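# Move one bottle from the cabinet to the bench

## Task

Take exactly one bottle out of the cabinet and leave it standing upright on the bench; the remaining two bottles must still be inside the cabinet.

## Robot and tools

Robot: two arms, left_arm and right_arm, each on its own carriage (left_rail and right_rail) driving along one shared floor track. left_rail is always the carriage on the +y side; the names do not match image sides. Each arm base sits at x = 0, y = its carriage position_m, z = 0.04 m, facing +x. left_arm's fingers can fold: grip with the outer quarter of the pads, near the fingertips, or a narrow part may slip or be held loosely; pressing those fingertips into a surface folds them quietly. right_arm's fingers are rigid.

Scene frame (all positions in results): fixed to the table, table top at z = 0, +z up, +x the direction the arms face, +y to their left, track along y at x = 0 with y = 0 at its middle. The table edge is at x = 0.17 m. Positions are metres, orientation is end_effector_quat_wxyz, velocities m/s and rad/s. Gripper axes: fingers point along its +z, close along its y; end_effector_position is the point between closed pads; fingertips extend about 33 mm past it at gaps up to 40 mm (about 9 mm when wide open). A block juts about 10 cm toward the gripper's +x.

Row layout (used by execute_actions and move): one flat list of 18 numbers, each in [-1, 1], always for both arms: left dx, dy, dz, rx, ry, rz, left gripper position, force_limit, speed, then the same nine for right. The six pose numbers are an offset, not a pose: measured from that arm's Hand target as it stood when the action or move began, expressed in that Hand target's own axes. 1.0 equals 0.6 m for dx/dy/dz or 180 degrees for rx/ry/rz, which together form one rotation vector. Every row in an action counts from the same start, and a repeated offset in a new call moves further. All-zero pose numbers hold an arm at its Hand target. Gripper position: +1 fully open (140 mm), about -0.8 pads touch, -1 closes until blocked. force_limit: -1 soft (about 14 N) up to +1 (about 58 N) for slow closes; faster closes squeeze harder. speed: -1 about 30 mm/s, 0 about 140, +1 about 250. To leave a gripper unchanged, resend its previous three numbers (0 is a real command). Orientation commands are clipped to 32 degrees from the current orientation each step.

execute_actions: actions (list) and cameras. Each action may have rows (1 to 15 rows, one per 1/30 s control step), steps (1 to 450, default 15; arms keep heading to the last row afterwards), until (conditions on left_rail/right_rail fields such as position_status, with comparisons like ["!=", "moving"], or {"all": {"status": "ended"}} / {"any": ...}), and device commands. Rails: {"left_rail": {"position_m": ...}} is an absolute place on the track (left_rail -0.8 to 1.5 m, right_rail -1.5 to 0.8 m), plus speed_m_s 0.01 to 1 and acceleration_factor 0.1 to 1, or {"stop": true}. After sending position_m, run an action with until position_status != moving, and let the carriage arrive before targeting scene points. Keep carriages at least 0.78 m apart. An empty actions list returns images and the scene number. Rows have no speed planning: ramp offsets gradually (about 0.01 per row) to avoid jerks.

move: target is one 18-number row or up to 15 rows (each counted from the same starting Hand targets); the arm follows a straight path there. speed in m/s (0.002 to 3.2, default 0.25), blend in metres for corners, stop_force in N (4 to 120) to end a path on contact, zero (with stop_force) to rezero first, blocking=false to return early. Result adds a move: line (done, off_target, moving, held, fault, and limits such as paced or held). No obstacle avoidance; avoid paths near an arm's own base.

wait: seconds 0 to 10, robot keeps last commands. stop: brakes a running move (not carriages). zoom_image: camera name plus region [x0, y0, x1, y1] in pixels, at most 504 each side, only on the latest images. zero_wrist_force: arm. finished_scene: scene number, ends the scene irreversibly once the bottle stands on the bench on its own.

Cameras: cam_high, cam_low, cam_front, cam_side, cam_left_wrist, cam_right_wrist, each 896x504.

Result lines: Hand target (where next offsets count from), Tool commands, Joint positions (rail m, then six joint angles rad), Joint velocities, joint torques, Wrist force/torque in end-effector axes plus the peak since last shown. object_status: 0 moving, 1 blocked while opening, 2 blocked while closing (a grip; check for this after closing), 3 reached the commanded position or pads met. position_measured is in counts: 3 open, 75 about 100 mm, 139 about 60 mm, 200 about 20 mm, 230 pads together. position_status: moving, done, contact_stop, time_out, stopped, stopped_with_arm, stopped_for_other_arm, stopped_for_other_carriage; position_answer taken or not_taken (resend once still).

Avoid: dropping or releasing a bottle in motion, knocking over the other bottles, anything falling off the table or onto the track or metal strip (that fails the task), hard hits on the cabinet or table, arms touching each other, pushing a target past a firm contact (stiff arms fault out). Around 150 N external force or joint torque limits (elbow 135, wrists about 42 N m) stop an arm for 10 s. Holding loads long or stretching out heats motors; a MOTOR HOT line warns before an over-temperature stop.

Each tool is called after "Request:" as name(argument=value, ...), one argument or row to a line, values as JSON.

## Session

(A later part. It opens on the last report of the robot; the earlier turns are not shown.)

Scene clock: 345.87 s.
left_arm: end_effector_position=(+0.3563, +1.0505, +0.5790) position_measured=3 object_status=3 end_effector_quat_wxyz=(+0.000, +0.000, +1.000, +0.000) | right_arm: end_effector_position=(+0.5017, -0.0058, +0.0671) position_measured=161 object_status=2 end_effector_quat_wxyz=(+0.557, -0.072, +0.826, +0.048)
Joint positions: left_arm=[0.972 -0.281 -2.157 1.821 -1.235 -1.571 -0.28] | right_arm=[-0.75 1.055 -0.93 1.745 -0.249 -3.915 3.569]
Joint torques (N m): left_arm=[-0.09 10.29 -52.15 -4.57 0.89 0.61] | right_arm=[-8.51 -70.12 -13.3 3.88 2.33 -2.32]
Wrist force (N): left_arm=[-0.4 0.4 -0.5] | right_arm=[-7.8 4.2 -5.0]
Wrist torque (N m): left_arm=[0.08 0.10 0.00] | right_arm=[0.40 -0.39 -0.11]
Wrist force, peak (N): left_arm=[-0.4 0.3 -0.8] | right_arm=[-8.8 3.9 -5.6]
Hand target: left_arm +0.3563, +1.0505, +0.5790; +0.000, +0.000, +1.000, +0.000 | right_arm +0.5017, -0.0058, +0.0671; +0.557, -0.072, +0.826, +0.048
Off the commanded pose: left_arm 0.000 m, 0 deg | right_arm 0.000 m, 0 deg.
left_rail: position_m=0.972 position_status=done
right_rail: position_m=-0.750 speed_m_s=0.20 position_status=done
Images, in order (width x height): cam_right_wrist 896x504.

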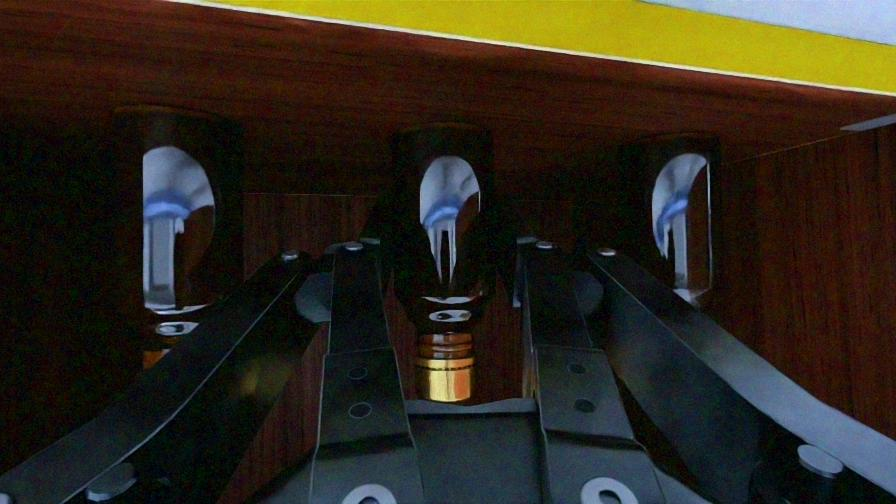

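Request:
move(
  target=[
    [0,0,0,0,0,0,1,1,1,-0.0618,0,-0.025,0,0,0,-1,-0.4,-1],
    [0,0,0,0,0,0,1,1,1,0.0365,0.0463,-0.268,0,0,0,-1,-0.4,-1],
  ],
  speed=0.06,
  blend=0.003,
  cameras=["cam_right_wrist","cam_side","cam_front"],
)

Scene clock: 361.13 s.
left_arm: end_effector_position=(+0.3563, +1.0505, +0.5790) position_measured=3 object_status=3 end_effector_quat_wxyz=(+0.000, +0.000, +1.000, +0.000) | right_arm: end_effector_position=(+0.3420, -0.0056, +0.1071) position_measured=161 object_status=2 end_effector_quat_wxyz=(+0.557, -0.072, +0.826, +0.048)
Joint positions: left_arm=[0.972 -0.281 -2.157 1.821 -1.235 -1.571 -0.28] | right_arm=[-0.75 1.271 -0.976 1.76 -0.059 -3.742 3.774]
Joint torques (N m): left_arm=[0.98 8.92 -52.7 -4.53 1.15 0.87] | right_arm=[11.81 -68.85 -43.2 4.03 5.07 3.53]
Wrist force (N): left_arm=[-0.4 0.0 0.0] | right_arm=[2.5 1.6 3.1]
Wrist torque (N m): left_arm=[0.01 0.10 0.00] | right_arm=[0.24 -0.34 -0.18]
Wrist force, peak (N): left_arm=[-0.6 0.2 -0.6] | right_arm=[-8.9 4.0 -5.9]
Hand target: left_arm +0.3563, +1.0505, +0.5790; +0.000, +0.000, +1.000, +0.000 | right_arm +0.3420, -0.0056, +0.1071; +0.557, -0.072, +0.826, +0.048
Off the commanded pose: left_arm 0.000 m, 0 deg | right_arm 0.000 m, 0 deg.
left_rail: position_m=0.972 position_status=done
right_rail: position_m=-0.750 speed_m_s=0.20 position_status=done
move: done
Images, in order (width x height): cam_front 896x504, cam_side 896x504, cam_right_wrist 896x504.

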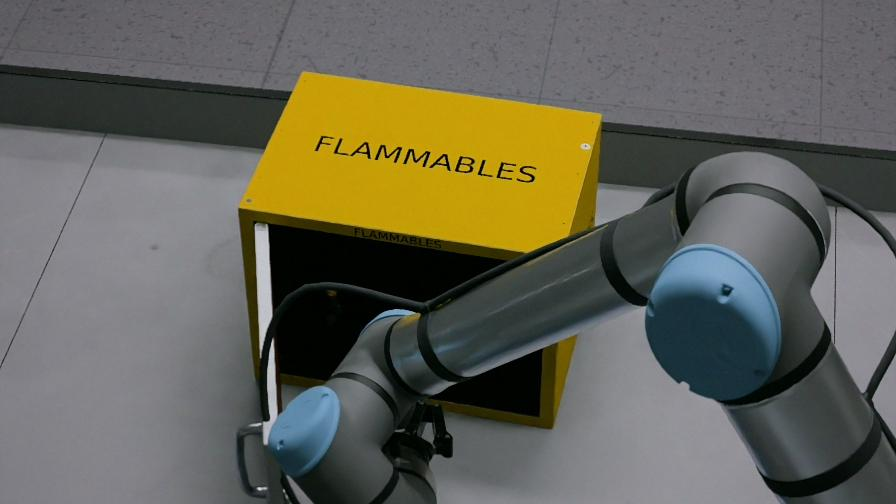

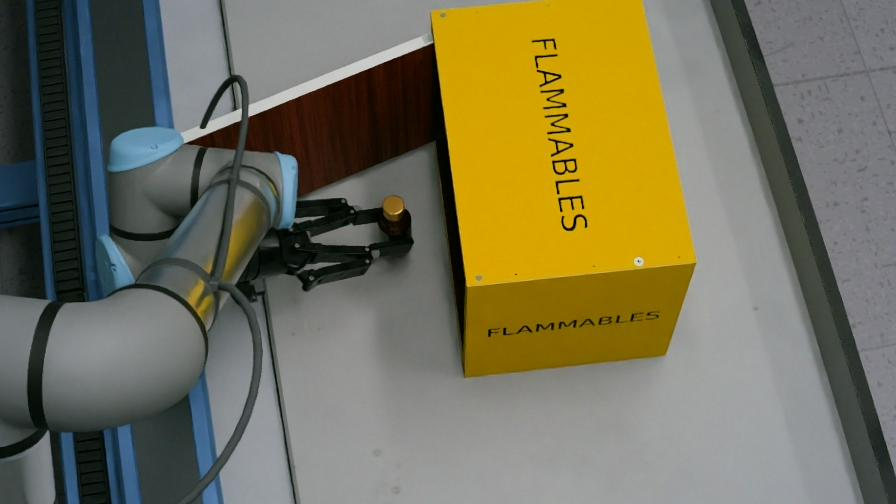

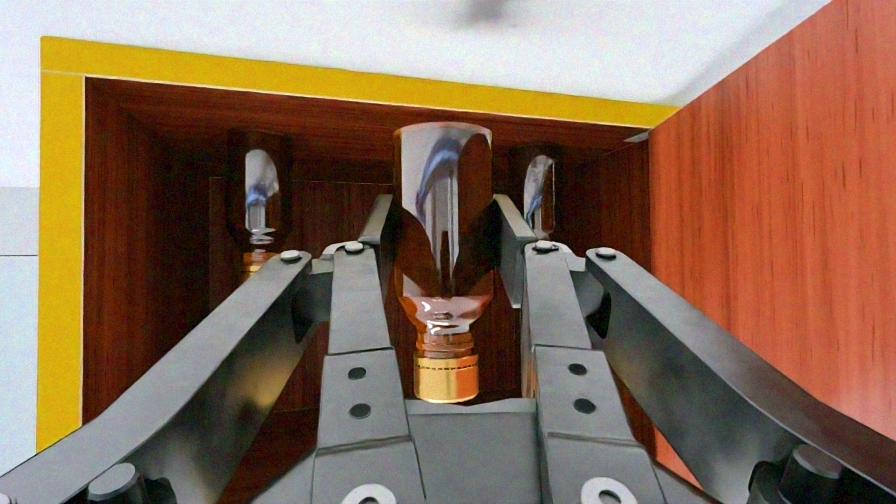

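Request:
execute_actions(
  actions=[
    {"right_rail":{"position_m":-1.15,"speed_m_s":0.15,"acceleration_factor":0.2},"steps":300,"until":{"right_rail":{"position_status":["!=","moving"]}}},
  ],
)

Request:
move(
  target=[0,0,0,0,0,0,1,1,1,-0.0677,-0.0319,0.1675,0,0,0,-1,-0.4,-1],
  speed=0.1,
  cameras=["cam_right_wrist","cam_side"],
)

Scene clock: 369.90 s.
left_arm: end_effector_position=(+0.3563, +1.0505, +0.5790) position_measured=3 object_status=3 end_effector_quat_wxyz=(+0.000, +0.000, +1.000, +0.000) | right_arm: end_effector_position=(+0.3420, -0.4056, +0.1071) position_measured=161 object_status=2 end_effector_quat_wxyz=(+0.557, -0.072, +0.826, +0.048)
Joint positions: left_arm=[0.972 -0.281 -2.157 1.821 -1.235 -1.571 -0.28] | right_arm=[-1.15 1.271 -0.976 1.76 -0.059 -3.742 3.774]
Joint torques (N m): left_arm=[-1.26 10.65 -52.56 -4.34 0.9 0.44] | right_arm=[8.79 -76.91 -28.14 2.34 3.12 3.41]
Wrist force (N): left_arm=[-0.2 -0.1 -0.1] | right_arm=[2.4 1.5 3.2]
Wrist torque (N m): left_arm=[-0.03 0.06 0.01] | right_arm=[0.22 -0.33 -0.17]
Wrist force, peak (N): left_arm=[-0.6 0.1 -0.7] | right_arm=[2.5 1.7 3.9]
Hand target: left_arm +0.3563, +1.0505, +0.5790; +0.000, +0.000, +1.000, +0.000 | right_arm +0.3420, -0.4056, +0.1071; +0.557, -0.072, +0.826, +0.048
Tool commands: left_gripper/position=+1.0 left_gripper/force_limit=+1.0 left_gripper/speed=+1.0 right_gripper/position=-1.0 right_gripper/force_limit=-0.4 right_gripper/speed=-1.0
Off the commanded pose: left_arm 0.000 m, 0 deg | right_arm 0.000 m, 0 deg.
left_rail: position_m=0.972 position_status=done
right_rail: position_m=-1.150 speed_m_s=0.15 position_status=done

Scene clock: 371.43 s.
left_arm: end_effector_position=(+0.3563, +1.0505, +0.5790) position_measured=3 object_status=3 end_effector_quat_wxyz=(+0.000, +0.000, +1.000, +0.000) | right_arm: end_effector_position=(+0.4519, -0.4058, +0.1071) position_measured=161 object_status=2 end_effector_quat_wxyz=(+0.557, -0.072, +0.826, +0.048)
Joint positions: left_arm=[0.972 -0.281 -2.157 1.821 -1.235 -1.571 -0.28] | right_arm=[-1.15 1.119 -0.983 1.752 -0.164 -3.861 3.621]
Joint torques (N m): left_arm=[0.29 10.45 -51.82 -4.39 0.98 0.64] | right_arm=[-12 -70.46 -45.08 -0.98 -0.27 -2.67]
Wrist force (N): left_arm=[-0.3 0.0 -0.4] | right_arm=[1.7 1.7 3.4]
Wrist torque (N m): left_arm=[0.00 0.08 0.00] | right_arm=[0.25 -0.14 -0.08]
Wrist force, peak (N): left_arm=[-0.6 0.0 -0.7] | right_arm=[1.1 1.2 4.8]
Hand target: left_arm +0.3563, +1.0505, +0.5790; +0.000, +0.000, +1.000, +0.000 | right_arm +0.4521, -0.4058, +0.1070; +0.557, -0.072, +0.826, +0.048
Off the commanded pose: left_arm 0.000 m, 0 deg | right_arm 0.000 m, 0 deg.
left_rail: position_m=0.972 position_status=done
right_rail: position_m=-1.150 speed_m_s=0.15 position_status=done
move: done
Images, in order (width x height): cam_side 896x504, cam_right_wrist 896x504.

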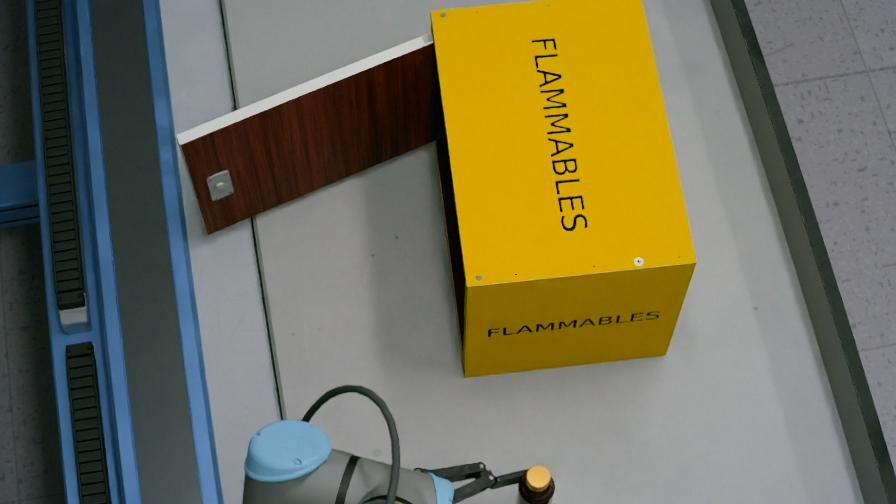

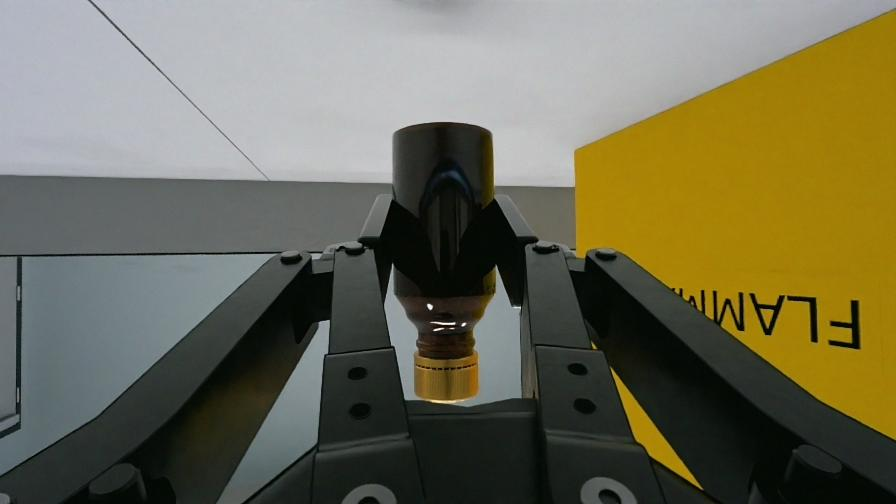

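Request:
move(
  target=[0,0,0,0,0,0,1,1,1,0.0618,0,0.025,0,0,0,-1,-0.4,-1],
  speed=0.05,
  stop_force=7,
)

Request:
move(
  target=[0,0,0,0,0,0,1,1,1,0.07,0,0.0283,0,0,0,-1,-0.4,-1],
  speed=0.01,
  stop_force=5,
  cameras=["cam_right_wrist"],
)

Scene clock: 379.03 s.
left_arm: end_effector_position=(+0.3563, +1.0505, +0.5790) position_measured=3 object_status=3 end_effector_quat_wxyz=(+0.000, +0.000, +1.000, +0.000) | right_arm: end_effector_position=(+0.4521, -0.4057, +0.0671) position_measured=161 object_status=2 end_effector_quat_wxyz=(+0.557, -0.072, +0.826, +0.048)
Joint positions: left_arm=[0.972 -0.281 -2.157 1.821 -1.235 -1.571 -0.28] | right_arm=[-1.15 1.119 -0.936 1.763 -0.223 -3.861 3.621]
Joint torques (N m): left_arm=[1.85 12.76 -52.27 -4.54 1.35 0.59] | right_arm=[-9.02 -71.48 -18.35 -1.19 -0.47 -2.57]
Wrist force (N): left_arm=[-0.7 0.0 0.0] | right_arm=[1.9 1.6 3.9]
Wrist torque (N m): left_arm=[0.00 0.18 0.00] | right_arm=[0.26 -0.17 -0.08]
Wrist force, peak (N): left_arm=[-0.6 0.0 -0.6] | right_arm=[2.8 2.1 4.3]
Hand target: left_arm +0.3563, +1.0505, +0.5790; +0.000, +0.000, +1.000, +0.000 | right_arm +0.4521, -0.4057, +0.0671; +0.557, -0.072, +0.826, +0.048
Off the commanded pose: left_arm 0.000 m, 0 deg | right_arm 0.000 m, 0 deg.
left_rail: position_m=0.972 position_status=done
right_rail: position_m=-1.150 speed_m_s=0.15 position_status=done
move: done

Scene clock: 382.00 s.
left_arm: end_effector_position=(+0.3563, +1.0505, +0.5790) position_measured=3 object_status=3 end_effector_quat_wxyz=(+0.000, +0.000, +1.000, +0.000) | right_arm: end_effector_position=(+0.4521, -0.4058, +0.0494) position_measured=161 object_status=2 end_effector_quat_wxyz=(+0.557, -0.072, +0.826, +0.048)
Joint positions: left_arm=[0.972 -0.281 -2.157 1.821 -1.235 -1.571 -0.28] | right_arm=[-1.15 1.119 -0.914 1.766 -0.248 -3.861 3.621]
Joint torques (N m): left_arm=[-0.18 9.28 -52.76 -4.67 1.16 0.73] | right_arm=[-9.45 -93.3 -27.78 2.67 -0.52 -0.02]
Wrist force (N): left_arm=[0.0 -0.2 -0.4] | right_arm=[-0.4 1.1 2.5]
Wrist torque (N m): left_arm=[-0.05 0.02 0.00] | right_arm=[0.24 -0.61 -0.16]
Wrist force, peak (N): left_arm=[-0.8 0.2 -0.5] | right_arm=[-11.7 1.7 -3.7]
Hand target: left_arm +0.3563, +1.0505, +0.5790; +0.000, +0.000, +1.000, +0.000 | right_arm +0.4521, -0.4057, +0.0494; +0.557, -0.072, +0.826, +0.048 (not the last commanded pose)
Off the commanded pose: left_arm 0.000 m, 0 deg | right_arm 0.028 m, 0 deg.
left_rail: position_m=0.972 position_status=done
right_rail: position_m=-1.150 speed_m_s=0.15 position_status=done
move: contact (right_arm)
Images, in order (width x height): cam_right_wrist 896x504.

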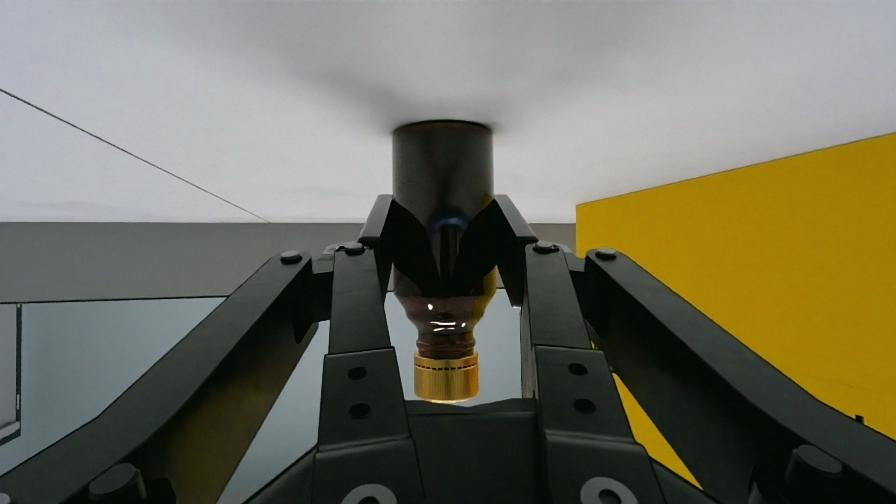

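Request:
execute_actions(
  actions=[
    {"rows":[[0,0,0,0,0,0,1,1,1,0,0,0,0,0,0,0.11,-1,-1]],"steps":60},
  ],
)

Request:
move(
  target=[0,0,0,0,0,0,1,1,1,-0.03,0,-0.25,0,0,0,0.11,-1,-1],
  speed=0.07,
  cameras=["cam_right_wrist","cam_side","cam_front"],
)

Scene clock: 390.33 s.
left_arm: end_effector_position=(+0.3563, +1.0505, +0.5790) position_measured=3 object_status=3 end_effector_quat_wxyz=(+0.000, +0.000, +1.000, +0.000) | right_arm: end_effector_position=(+0.4521, -0.4057, +0.0494) position_measured=115 object_status=3 end_effector_quat_wxyz=(+0.557, -0.072, +0.826, +0.048)
Joint positions: left_arm=[0.972 -0.281 -2.157 1.821 -1.235 -1.571 -0.28] | right_arm=[-1.15 1.119 -0.914 1.766 -0.248 -3.861 3.621]
Joint torques (N m): left_arm=[-0.13 11.67 -51.13 -4.49 0.83 0.79] | right_arm=[-4.65 -92.78 -38.29 0.03 -0.46 -0.03]
Wrist force (N): left_arm=[-0.2 0.2 -0.7] | right_arm=[1.4 1.2 2.8]
Wrist torque (N m): left_arm=[0.04 0.06 0.00] | right_arm=[0.14 -0.63 -0.08]
Wrist force, peak (N): left_arm=[-0.5 0.0 -0.7] | right_arm=[2.0 1.5 2.8]
Hand target: left_arm +0.3563, +1.0505, +0.5790; +0.000, +0.000, +1.000, +0.000 | right_arm +0.4521, -0.4057, +0.0494; +0.557, -0.072, +0.826, +0.048
Off the commanded pose: left_arm 0.000 m, 0 deg | right_arm 0.000 m, 0 deg.
left_rail: position_m=0.972 position_status=done
right_rail: position_m=-1.150 speed_m_s=0.15 position_status=done

Scene clock: 392.93 s.
left_arm: end_effector_position=(+0.3563, +1.0505, +0.5790) position_measured=3 object_status=3 end_effector_quat_wxyz=(+0.000, +0.000, +1.000, +0.000) | right_arm: end_effector_position=(+0.3217, -0.4286, +0.1222) position_measured=115 object_status=3 end_effector_quat_wxyz=(+0.557, -0.072, +0.826, +0.048)
Joint positions: left_arm=[0.972 -0.281 -2.157 1.821 -1.235 -1.571 -0.28] | right_arm=[-1.15 1.291 -1.019 1.805 -0.041 -3.727 3.797]
Joint torques (N m): left_arm=[2.52 9.51 -51.86 -4.37 0.99 0.72] | right_arm=[11.5 -87.97 -43.05 4.72 4.23 3.85]
Wrist force (N): left_arm=[-0.4 0.0 0.1] | right_arm=[1.3 1.7 2.4]
Wrist torque (N m): left_arm=[-0.01 0.11 0.00] | right_arm=[0.26 -0.65 -0.17]
Wrist force, peak (N): left_arm=[-0.5 -0.1 -0.8] | right_arm=[1.2 1.0 4.5]
Hand target: left_arm +0.3563, +1.0505, +0.5790; +0.000, +0.000, +1.000, +0.000 | right_arm +0.3217, -0.4285, +0.1223; +0.557, -0.072, +0.826, +0.048
Off the commanded pose: left_arm 0.000 m, 0 deg | right_arm 0.000 m, 0 deg.
left_rail: position_m=0.972 position_status=done
right_rail: position_m=-1.150 speed_m_s=0.15 position_status=done
move: done
Images, in order (width x height): cam_front 896x504, cam_side 896x504, cam_right_wrist 896x504.

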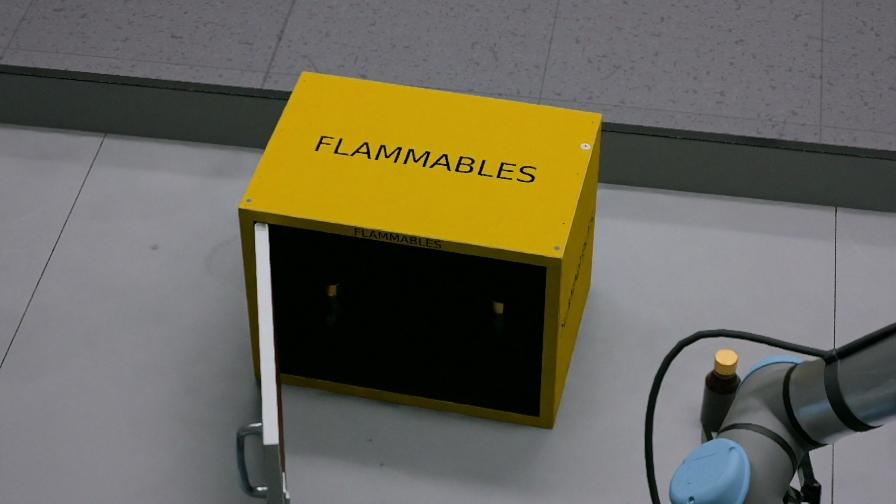

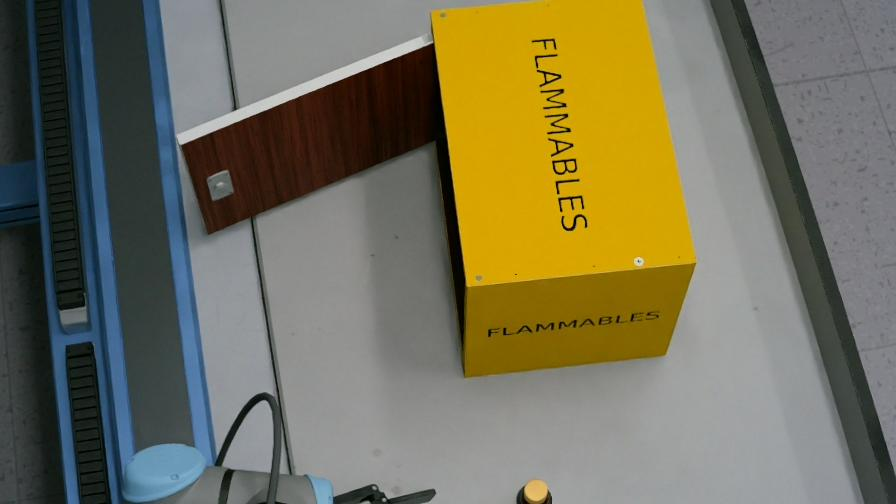

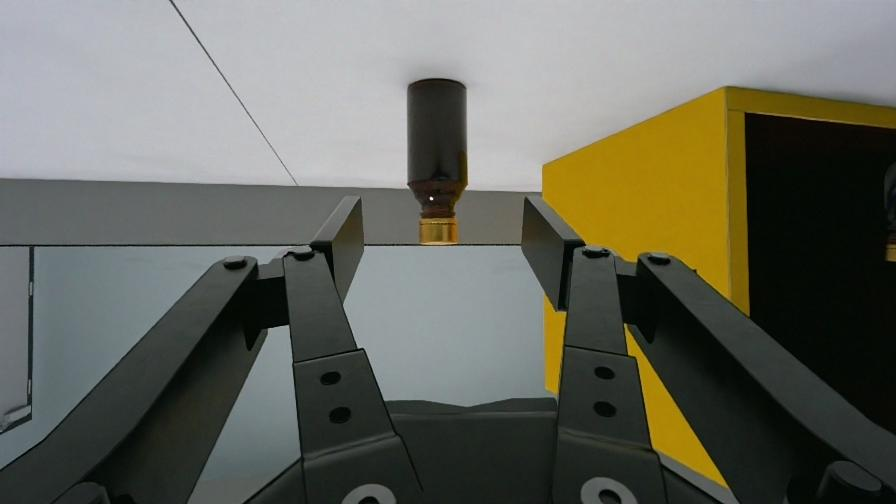

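Request:
execute_actions(
  actions=[
    {"left_rail":{"position_m":0.5,"speed_m_s":0.3},"right_rail":{"position_m":-1.3},"rows":[[0,0,0,0,0,0,-1,-1,0,0,0,0,0,0,0,0.11,-1,-1]],"steps":150,"until":{"all":{"status":"ended"}}},
  ],
)

Request:
move(
  target=[0.26,-0.49,0.2,0,0,0,-1,-1,0,0,0,0,0,0,0,0.11,-1,-1],
  speed=0.15,
  cameras=["cam_left_wrist","cam_side","cam_front"],
)

Scene clock: 424.37 s.
left_arm: end_effector_position=(+0.3563, +0.5786, +0.5790) position_measured=233 object_status=3 end_effector_quat_wxyz=(+0.000, +0.000, +1.000, +0.000) | right_arm: end_effector_position=(+0.3217, -0.5785, +0.1223) position_measured=115 object_status=3 end_effector_quat_wxyz=(+0.557, -0.072, +0.826, +0.048)
Joint positions: left_arm=[0.5 -0.281 -2.157 1.821 -1.235 -1.571 -0.281] | right_arm=[-1.3 1.291 -1.019 1.805 -0.041 -3.727 3.797]
Joint torques (N m): left_arm=[-0.05 6.83 -52.2 -4.41 0.91 0.75] | right_arm=[9.45 -84.95 -32.3 3.4 2.79 3.41]
Wrist force (N): left_arm=[-0.2 0.1 0.0] | right_arm=[1.4 1.0 2.4]
Wrist torque (N m): left_arm=[0.03 0.05 0.00] | right_arm=[0.09 -0.65 -0.16]
Wrist force, peak (N): left_arm=[-0.4 2.3 -0.5] | right_arm=[1.4 1.6 2.8]
Hand target: left_arm +0.3563, +0.5786, +0.5790; +0.000, +0.000, +1.000, +0.000 | right_arm +0.3217, -0.5785, +0.1223; +0.557, -0.072, +0.826, +0.048
Off the commanded pose: left_arm 0.000 m, 0 deg | right_arm 0.000 m, 0 deg.
left_rail: position_m=0.500 speed_m_s=0.30 position_status=done
right_rail: position_m=-1.300 speed_m_s=0.15 position_status=done

Scene clock: 427.30 s.
left_arm: end_effector_position=(+0.2004, +0.2846, +0.4590) position_measured=233 object_status=3 end_effector_quat_wxyz=(+0.000, +0.000, +1.000, +0.000) | right_arm: end_effector_position=(+0.3217, -0.5785, +0.1223) position_measured=115 object_status=3 end_effector_quat_wxyz=(+0.557, -0.072, +0.826, +0.048)
Joint positions: left_arm=[0.5 -1.455 -2.36 2.099 -1.31 -1.571 -1.455] | right_arm=[-1.3 1.291 -1.019 1.805 -0.041 -3.727 3.797]
Joint torques (N m): left_arm=[-14.11 24.38 -42.26 -7.26 0.91 -3.03] | right_arm=[5.98 -81.75 -20.06 1.87 0.45 3.15]
Wrist force (N): left_arm=[0.0 0.7 -0.3] | right_arm=[1.3 1.3 2.4]
Wrist torque (N m): left_arm=[0.12 0.03 0.07] | right_arm=[0.19 -0.65 -0.17]
Wrist force, peak (N): left_arm=[-1.0 1.5 -0.7] | right_arm=[1.8 1.3 2.6]
Hand target: left_arm +0.2003, +0.2846, +0.4590; +0.000, +0.000, +1.000, +0.000 | right_arm +0.3217, -0.5785, +0.1223; +0.557, -0.072, +0.826, +0.048
Off the commanded pose: left_arm 0.000 m, 0 deg | right_arm 0.000 m, 0 deg.
left_rail: position_m=0.500 speed_m_s=0.30 position_status=done
right_rail: position_m=-1.300 speed_m_s=0.15 position_status=done
move: done
Images, in order (width x height): cam_front 896x504, cam_side 896x504, cam_left_wrist 896x504.

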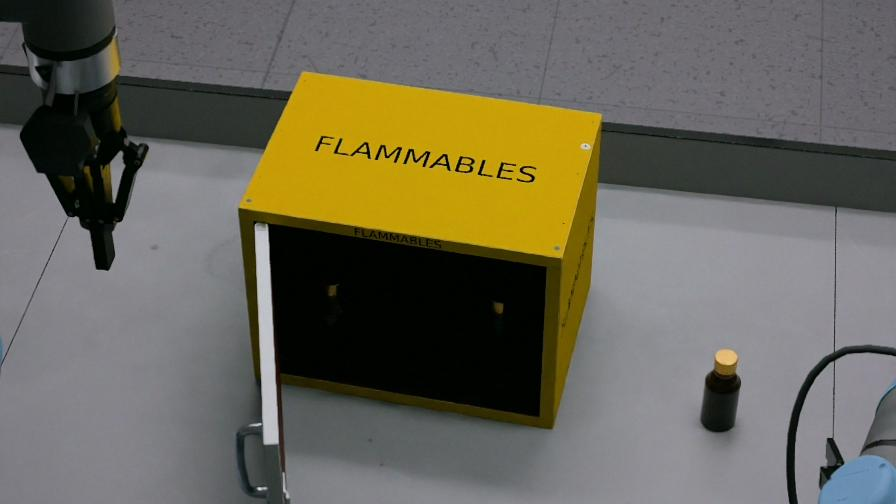

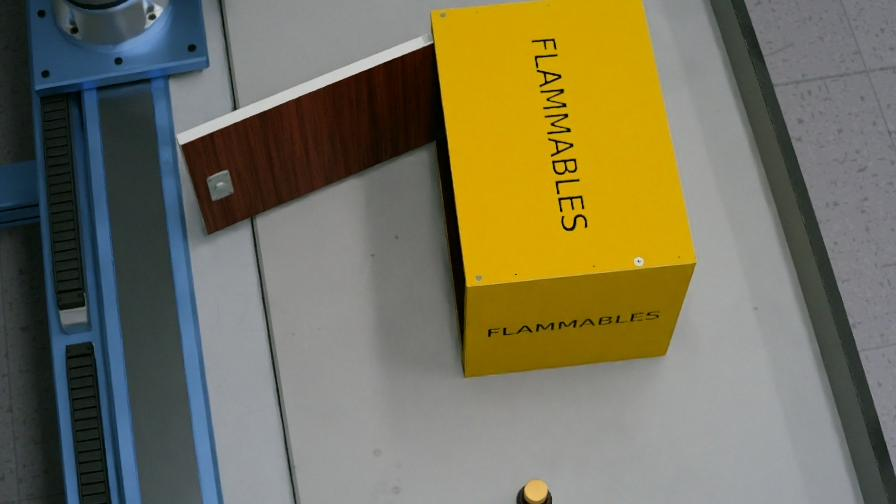

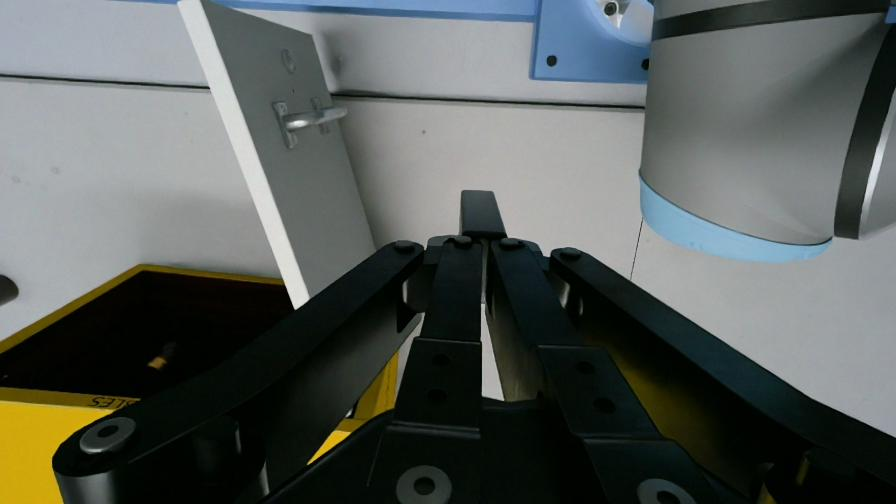

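Request:
move(
  target=[
    [0,-0.025,0.328,0,0,0,-1,-1,0,0,0,0,0,0,0,0.11,-1,-1],
    [0,-0.191,0.328,0,0,0,-1,-1,0,0,0,0,0,0,0,0.11,-1,-1],
    [-0.0095,-0.318,0.328,0,0,0,-1,-1,0,0,0,0,0,0,0,0.11,-1,-1],
    [-0.0637,-0.434,0.328,0,0,0,-1,-1,0,0,0,0,0,0,0,0.11,-1,-1],
    [-0.1545,-0.524,0.328,0,0,0,-1,-1,0,0,0,0,0,0,0,0.11,-1,-1],
    [-0.2395,-0.569,0.328,0,0,0,-1,-1,0,0,0,0,0,0,0,0.11,-1,-1],
  ],
  speed=0.08,
  blend=0.015,
  stop_force=20,
  cameras=["cam_left_wrist","cam_side","cam_front"],
)

Scene clock: 445.17 s.
left_arm: end_effector_position=(+0.3441, -0.0568, +0.2622) position_measured=233 object_status=3 end_effector_quat_wxyz=(+0.000, +0.000, +1.000, +0.000) | right_arm: end_effector_position=(+0.3217, -0.5785, +0.1223) position_measured=115 object_status=3 end_effector_quat_wxyz=(+0.557, -0.072, +0.826, +0.048)
Joint positions: left_arm=[0.5 -1.287 -1.59 2.005 -1.986 -1.571 -1.287] | right_arm=[-1.3 1.291 -1.019 1.805 -0.041 -3.727 3.797]
Joint torques (N m): left_arm=[15.25 -36.43 -62.41 -3.94 -0.74 2.3] | right_arm=[-0.61 -68.51 -19.85 0.73 0.44 2.83]
Wrist force (N): left_arm=[1.8 2.1 -0.3] | right_arm=[0.6 0.8 2.4]
Wrist torque (N m): left_arm=[0.05 0.07 -0.10] | right_arm=[0.06 -0.49 -0.16]
Wrist force, peak (N): left_arm=[-0.6 6.3 -0.2] | right_arm=[1.5 1.2 3.1]
Hand target: left_arm +0.3441, -0.0568, +0.2622; +0.000, +0.000, +1.000, +0.000 | right_arm +0.3217, -0.5785, +0.1223; +0.557, -0.072, +0.826, +0.048
Off the commanded pose: left_arm 0.000 m, 0 deg | right_arm 0.000 m, 0 deg.
left_rail: position_m=0.500 speed_m_s=0.30 position_status=done
right_rail: position_m=-1.300 speed_m_s=0.15 position_status=done
move: done
Images, in order (width x height): cam_front 896x504, cam_side 896x504, cam_left_wrist 896x504.

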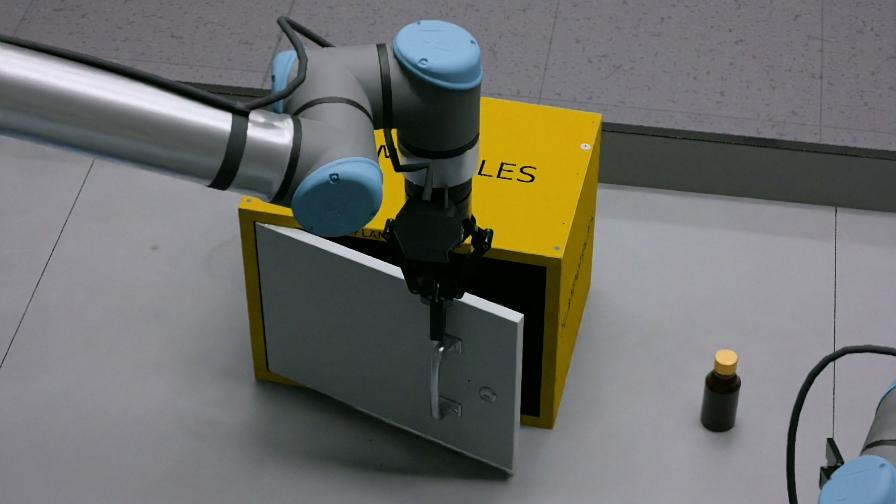

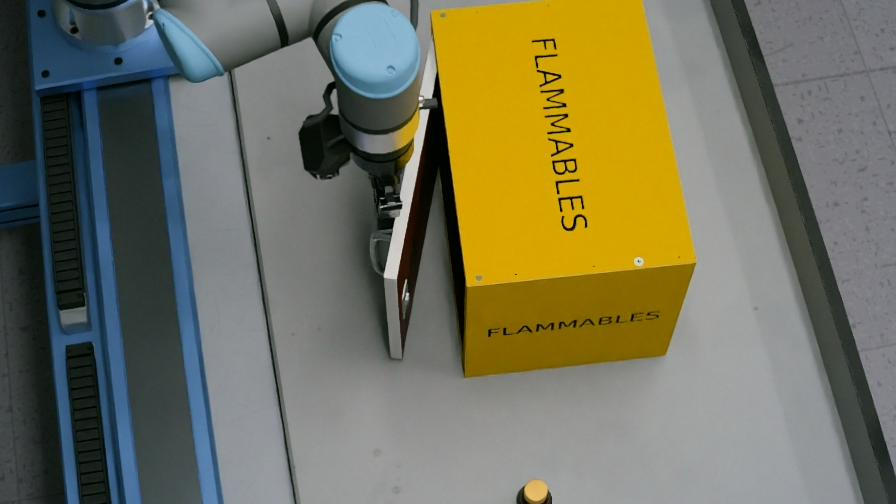

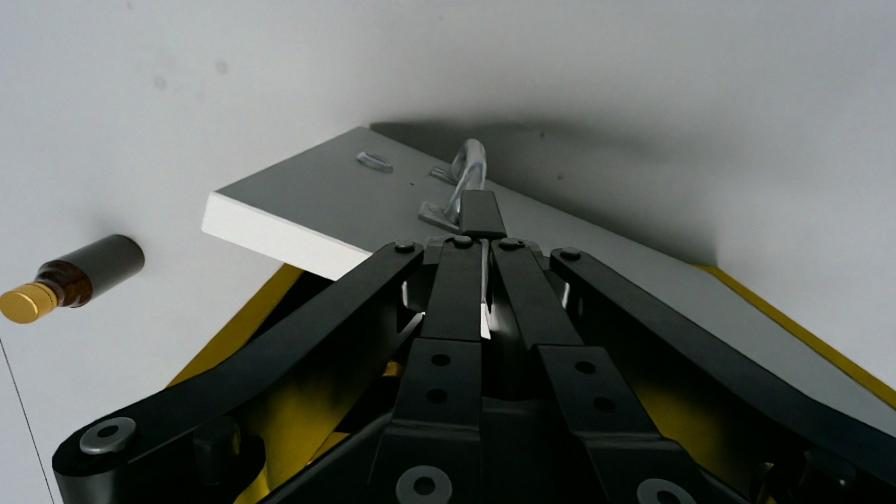

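Request:
move(
  target=[-0.13,-0.02,0,0,0,0,-1,-1,0,0,0,0,0,0,0,0.11,-1,-1],
  speed=0.04,
  stop_force=14,
  cameras=["cam_left_wrist","cam_side","cam_front"],
)

Scene clock: 452.53 s.
left_arm: end_effector_position=(+0.4162, -0.0679, +0.2622) position_measured=233 object_status=3 end_effector_quat_wxyz=(+0.000, +0.000, +1.000, +0.000) | right_arm: end_effector_position=(+0.3217, -0.5785, +0.1223) position_measured=115 object_status=3 end_effector_quat_wxyz=(+0.557, -0.072, +0.826, +0.048)
Joint positions: left_arm=[0.5 -1.188 -1.507 1.92 -1.984 -1.571 -1.188] | right_arm=[-1.3 1.291 -1.019 1.805 -0.041 -3.727 3.797]
Joint torques (N m): left_arm=[-16.02 -65.11 -40.26 -7.03 -0.62 -1.73] | right_arm=[-1.81 -68.29 -19.48 0.58 0.56 2.65]
Wrist force (N): left_arm=[-0.3 0.1 -0.3] | right_arm=[1.0 1.4 2.6]
Wrist torque (N m): left_arm=[-0.01 0.10 -0.09] | right_arm=[0.19 -0.59 -0.16]
Wrist force, peak (N): left_arm=[32.1 6.8 -8.1] | right_arm=[1.4 1.3 3.1]
Hand target: left_arm +0.4162, -0.0679, +0.2622; +0.000, +0.000, +1.000, +0.000 (not the last commanded pose) | right_arm +0.3217, -0.5785, +0.1223; +0.557, -0.072, +0.826, +0.048
Off the commanded pose: left_arm 0.006 m, 0 deg | right_arm 0.000 m, 0 deg.
left_rail: position_m=0.500 speed_m_s=0.30 position_status=done
right_rail: position_m=-1.300 speed_m_s=0.15 position_status=done
move: contact (left_arm)
Images, in order (width x height): cam_front 896x504, cam_side 896x504, cam_left_wrist 896x504.

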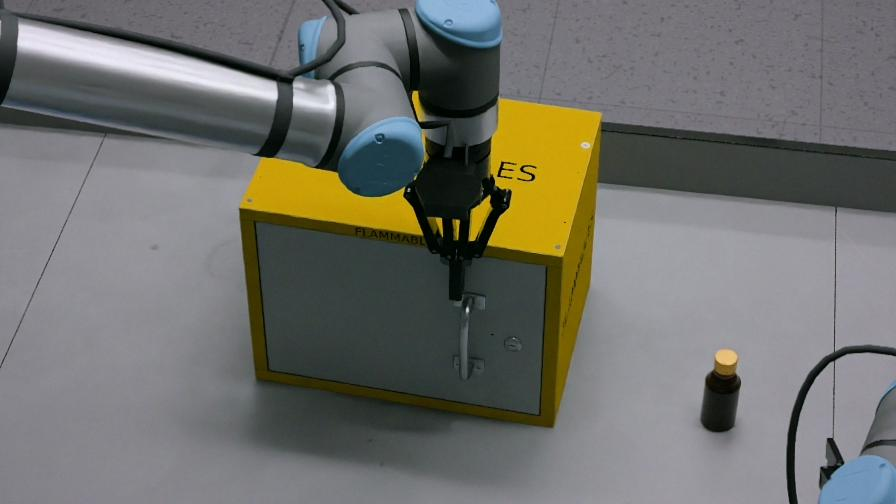

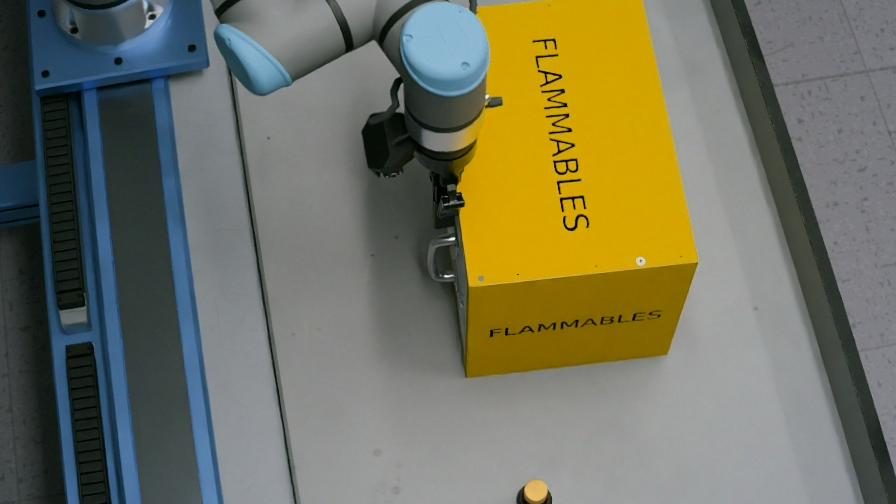

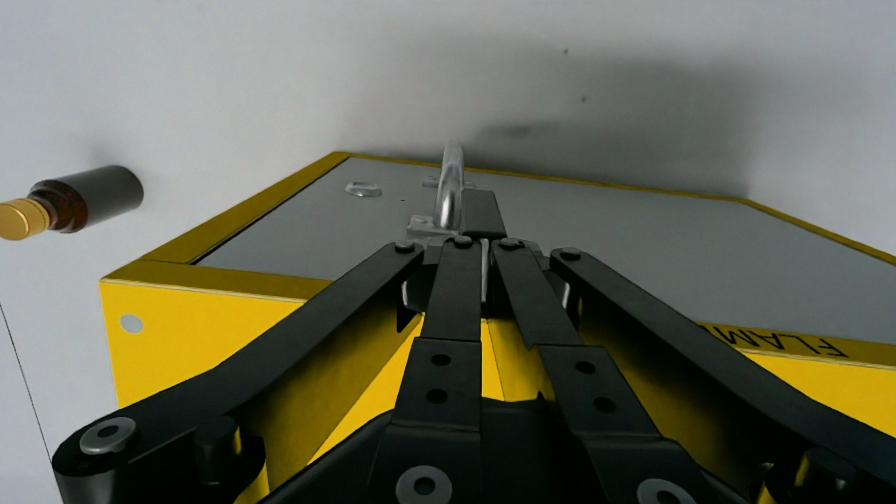

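Closed. Back off.

Request:
move(
  target=[0.2,0.2,-0.05,0,0,0,-1,-1,0,0,0,0,0,0,0,0.11,-1,-1],
  speed=0.12,
  cameras=["cam_side","cam_front"],
)

Scene clock: 457.17 s.
left_arm: end_effector_position=(+0.2963, +0.0520, +0.2922) position_measured=233 object_status=3 end_effector_quat_wxyz=(+0.000, +0.000, +1.000, +0.000) | right_arm: end_effector_position=(+0.3217, -0.5785, +0.1223) position_measured=115 object_status=3 end_effector_quat_wxyz=(+0.557, -0.072, +0.826, +0.048)
Joint positions: left_arm=[0.5 -1.317 -1.825 2.147 -1.893 -1.571 -1.317] | right_arm=[-1.3 1.291 -1.019 1.805 -0.041 -3.727 3.797]
Joint torques (N m): left_arm=[-14.27 -41.65 -41.94 -1.93 1.37 -2.54] | right_arm=[-1.86 -67.81 -19.29 0.57 0.71 2.46]
Wrist force (N): left_arm=[-0.4 0.4 -0.1] | right_arm=[1.0 1.4 2.5]
Wrist torque (N m): left_arm=[0.07 0.12 0.07] | right_arm=[0.18 -0.57 -0.16]
Wrist force, peak (N): left_arm=[-1.3 -0.9 0.1] | right_arm=[0.9 1.7 2.9]
Hand target: left_arm +0.2962, +0.0521, +0.2922; +0.000, +0.000, +1.000, +0.000 | right_arm +0.3217, -0.5785, +0.1223; +0.557, -0.072, +0.826, +0.048
Off the commanded pose: left_arm 0.000 m, 0 deg | right_arm 0.000 m, 0 deg.
left_rail: position_m=0.500 speed_m_s=0.30 position_status=done
right_rail: position_m=-1.300 speed_m_s=0.15 position_status=done
move: done
Images, in order (width x height): cam_front 896x504, cam_side 896x504.

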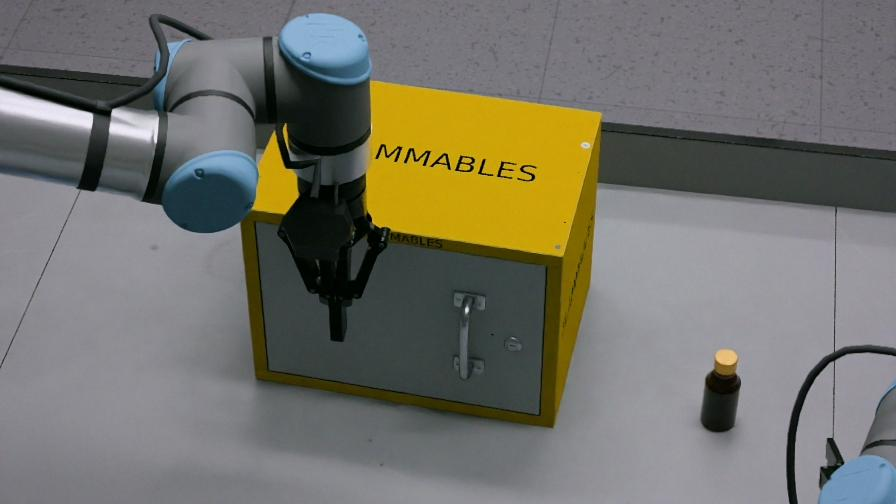

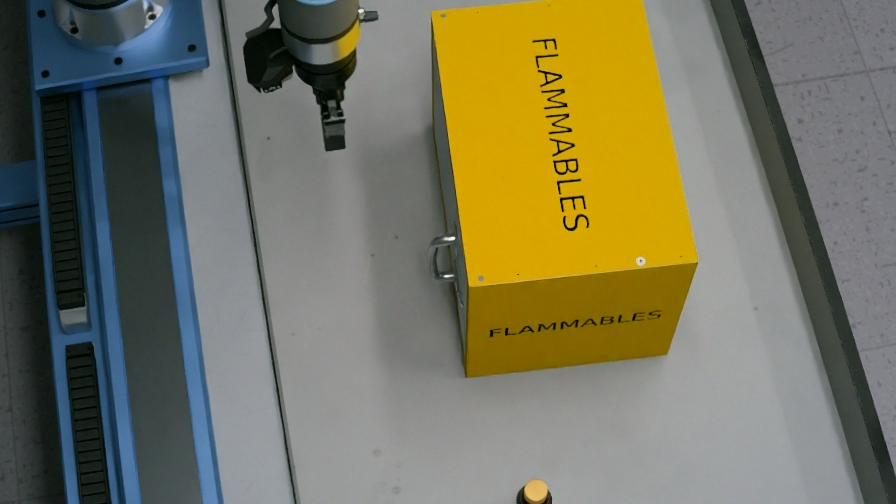

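Request:
finished_scene(
  scene=1,
)

The scene is finished: the task was done.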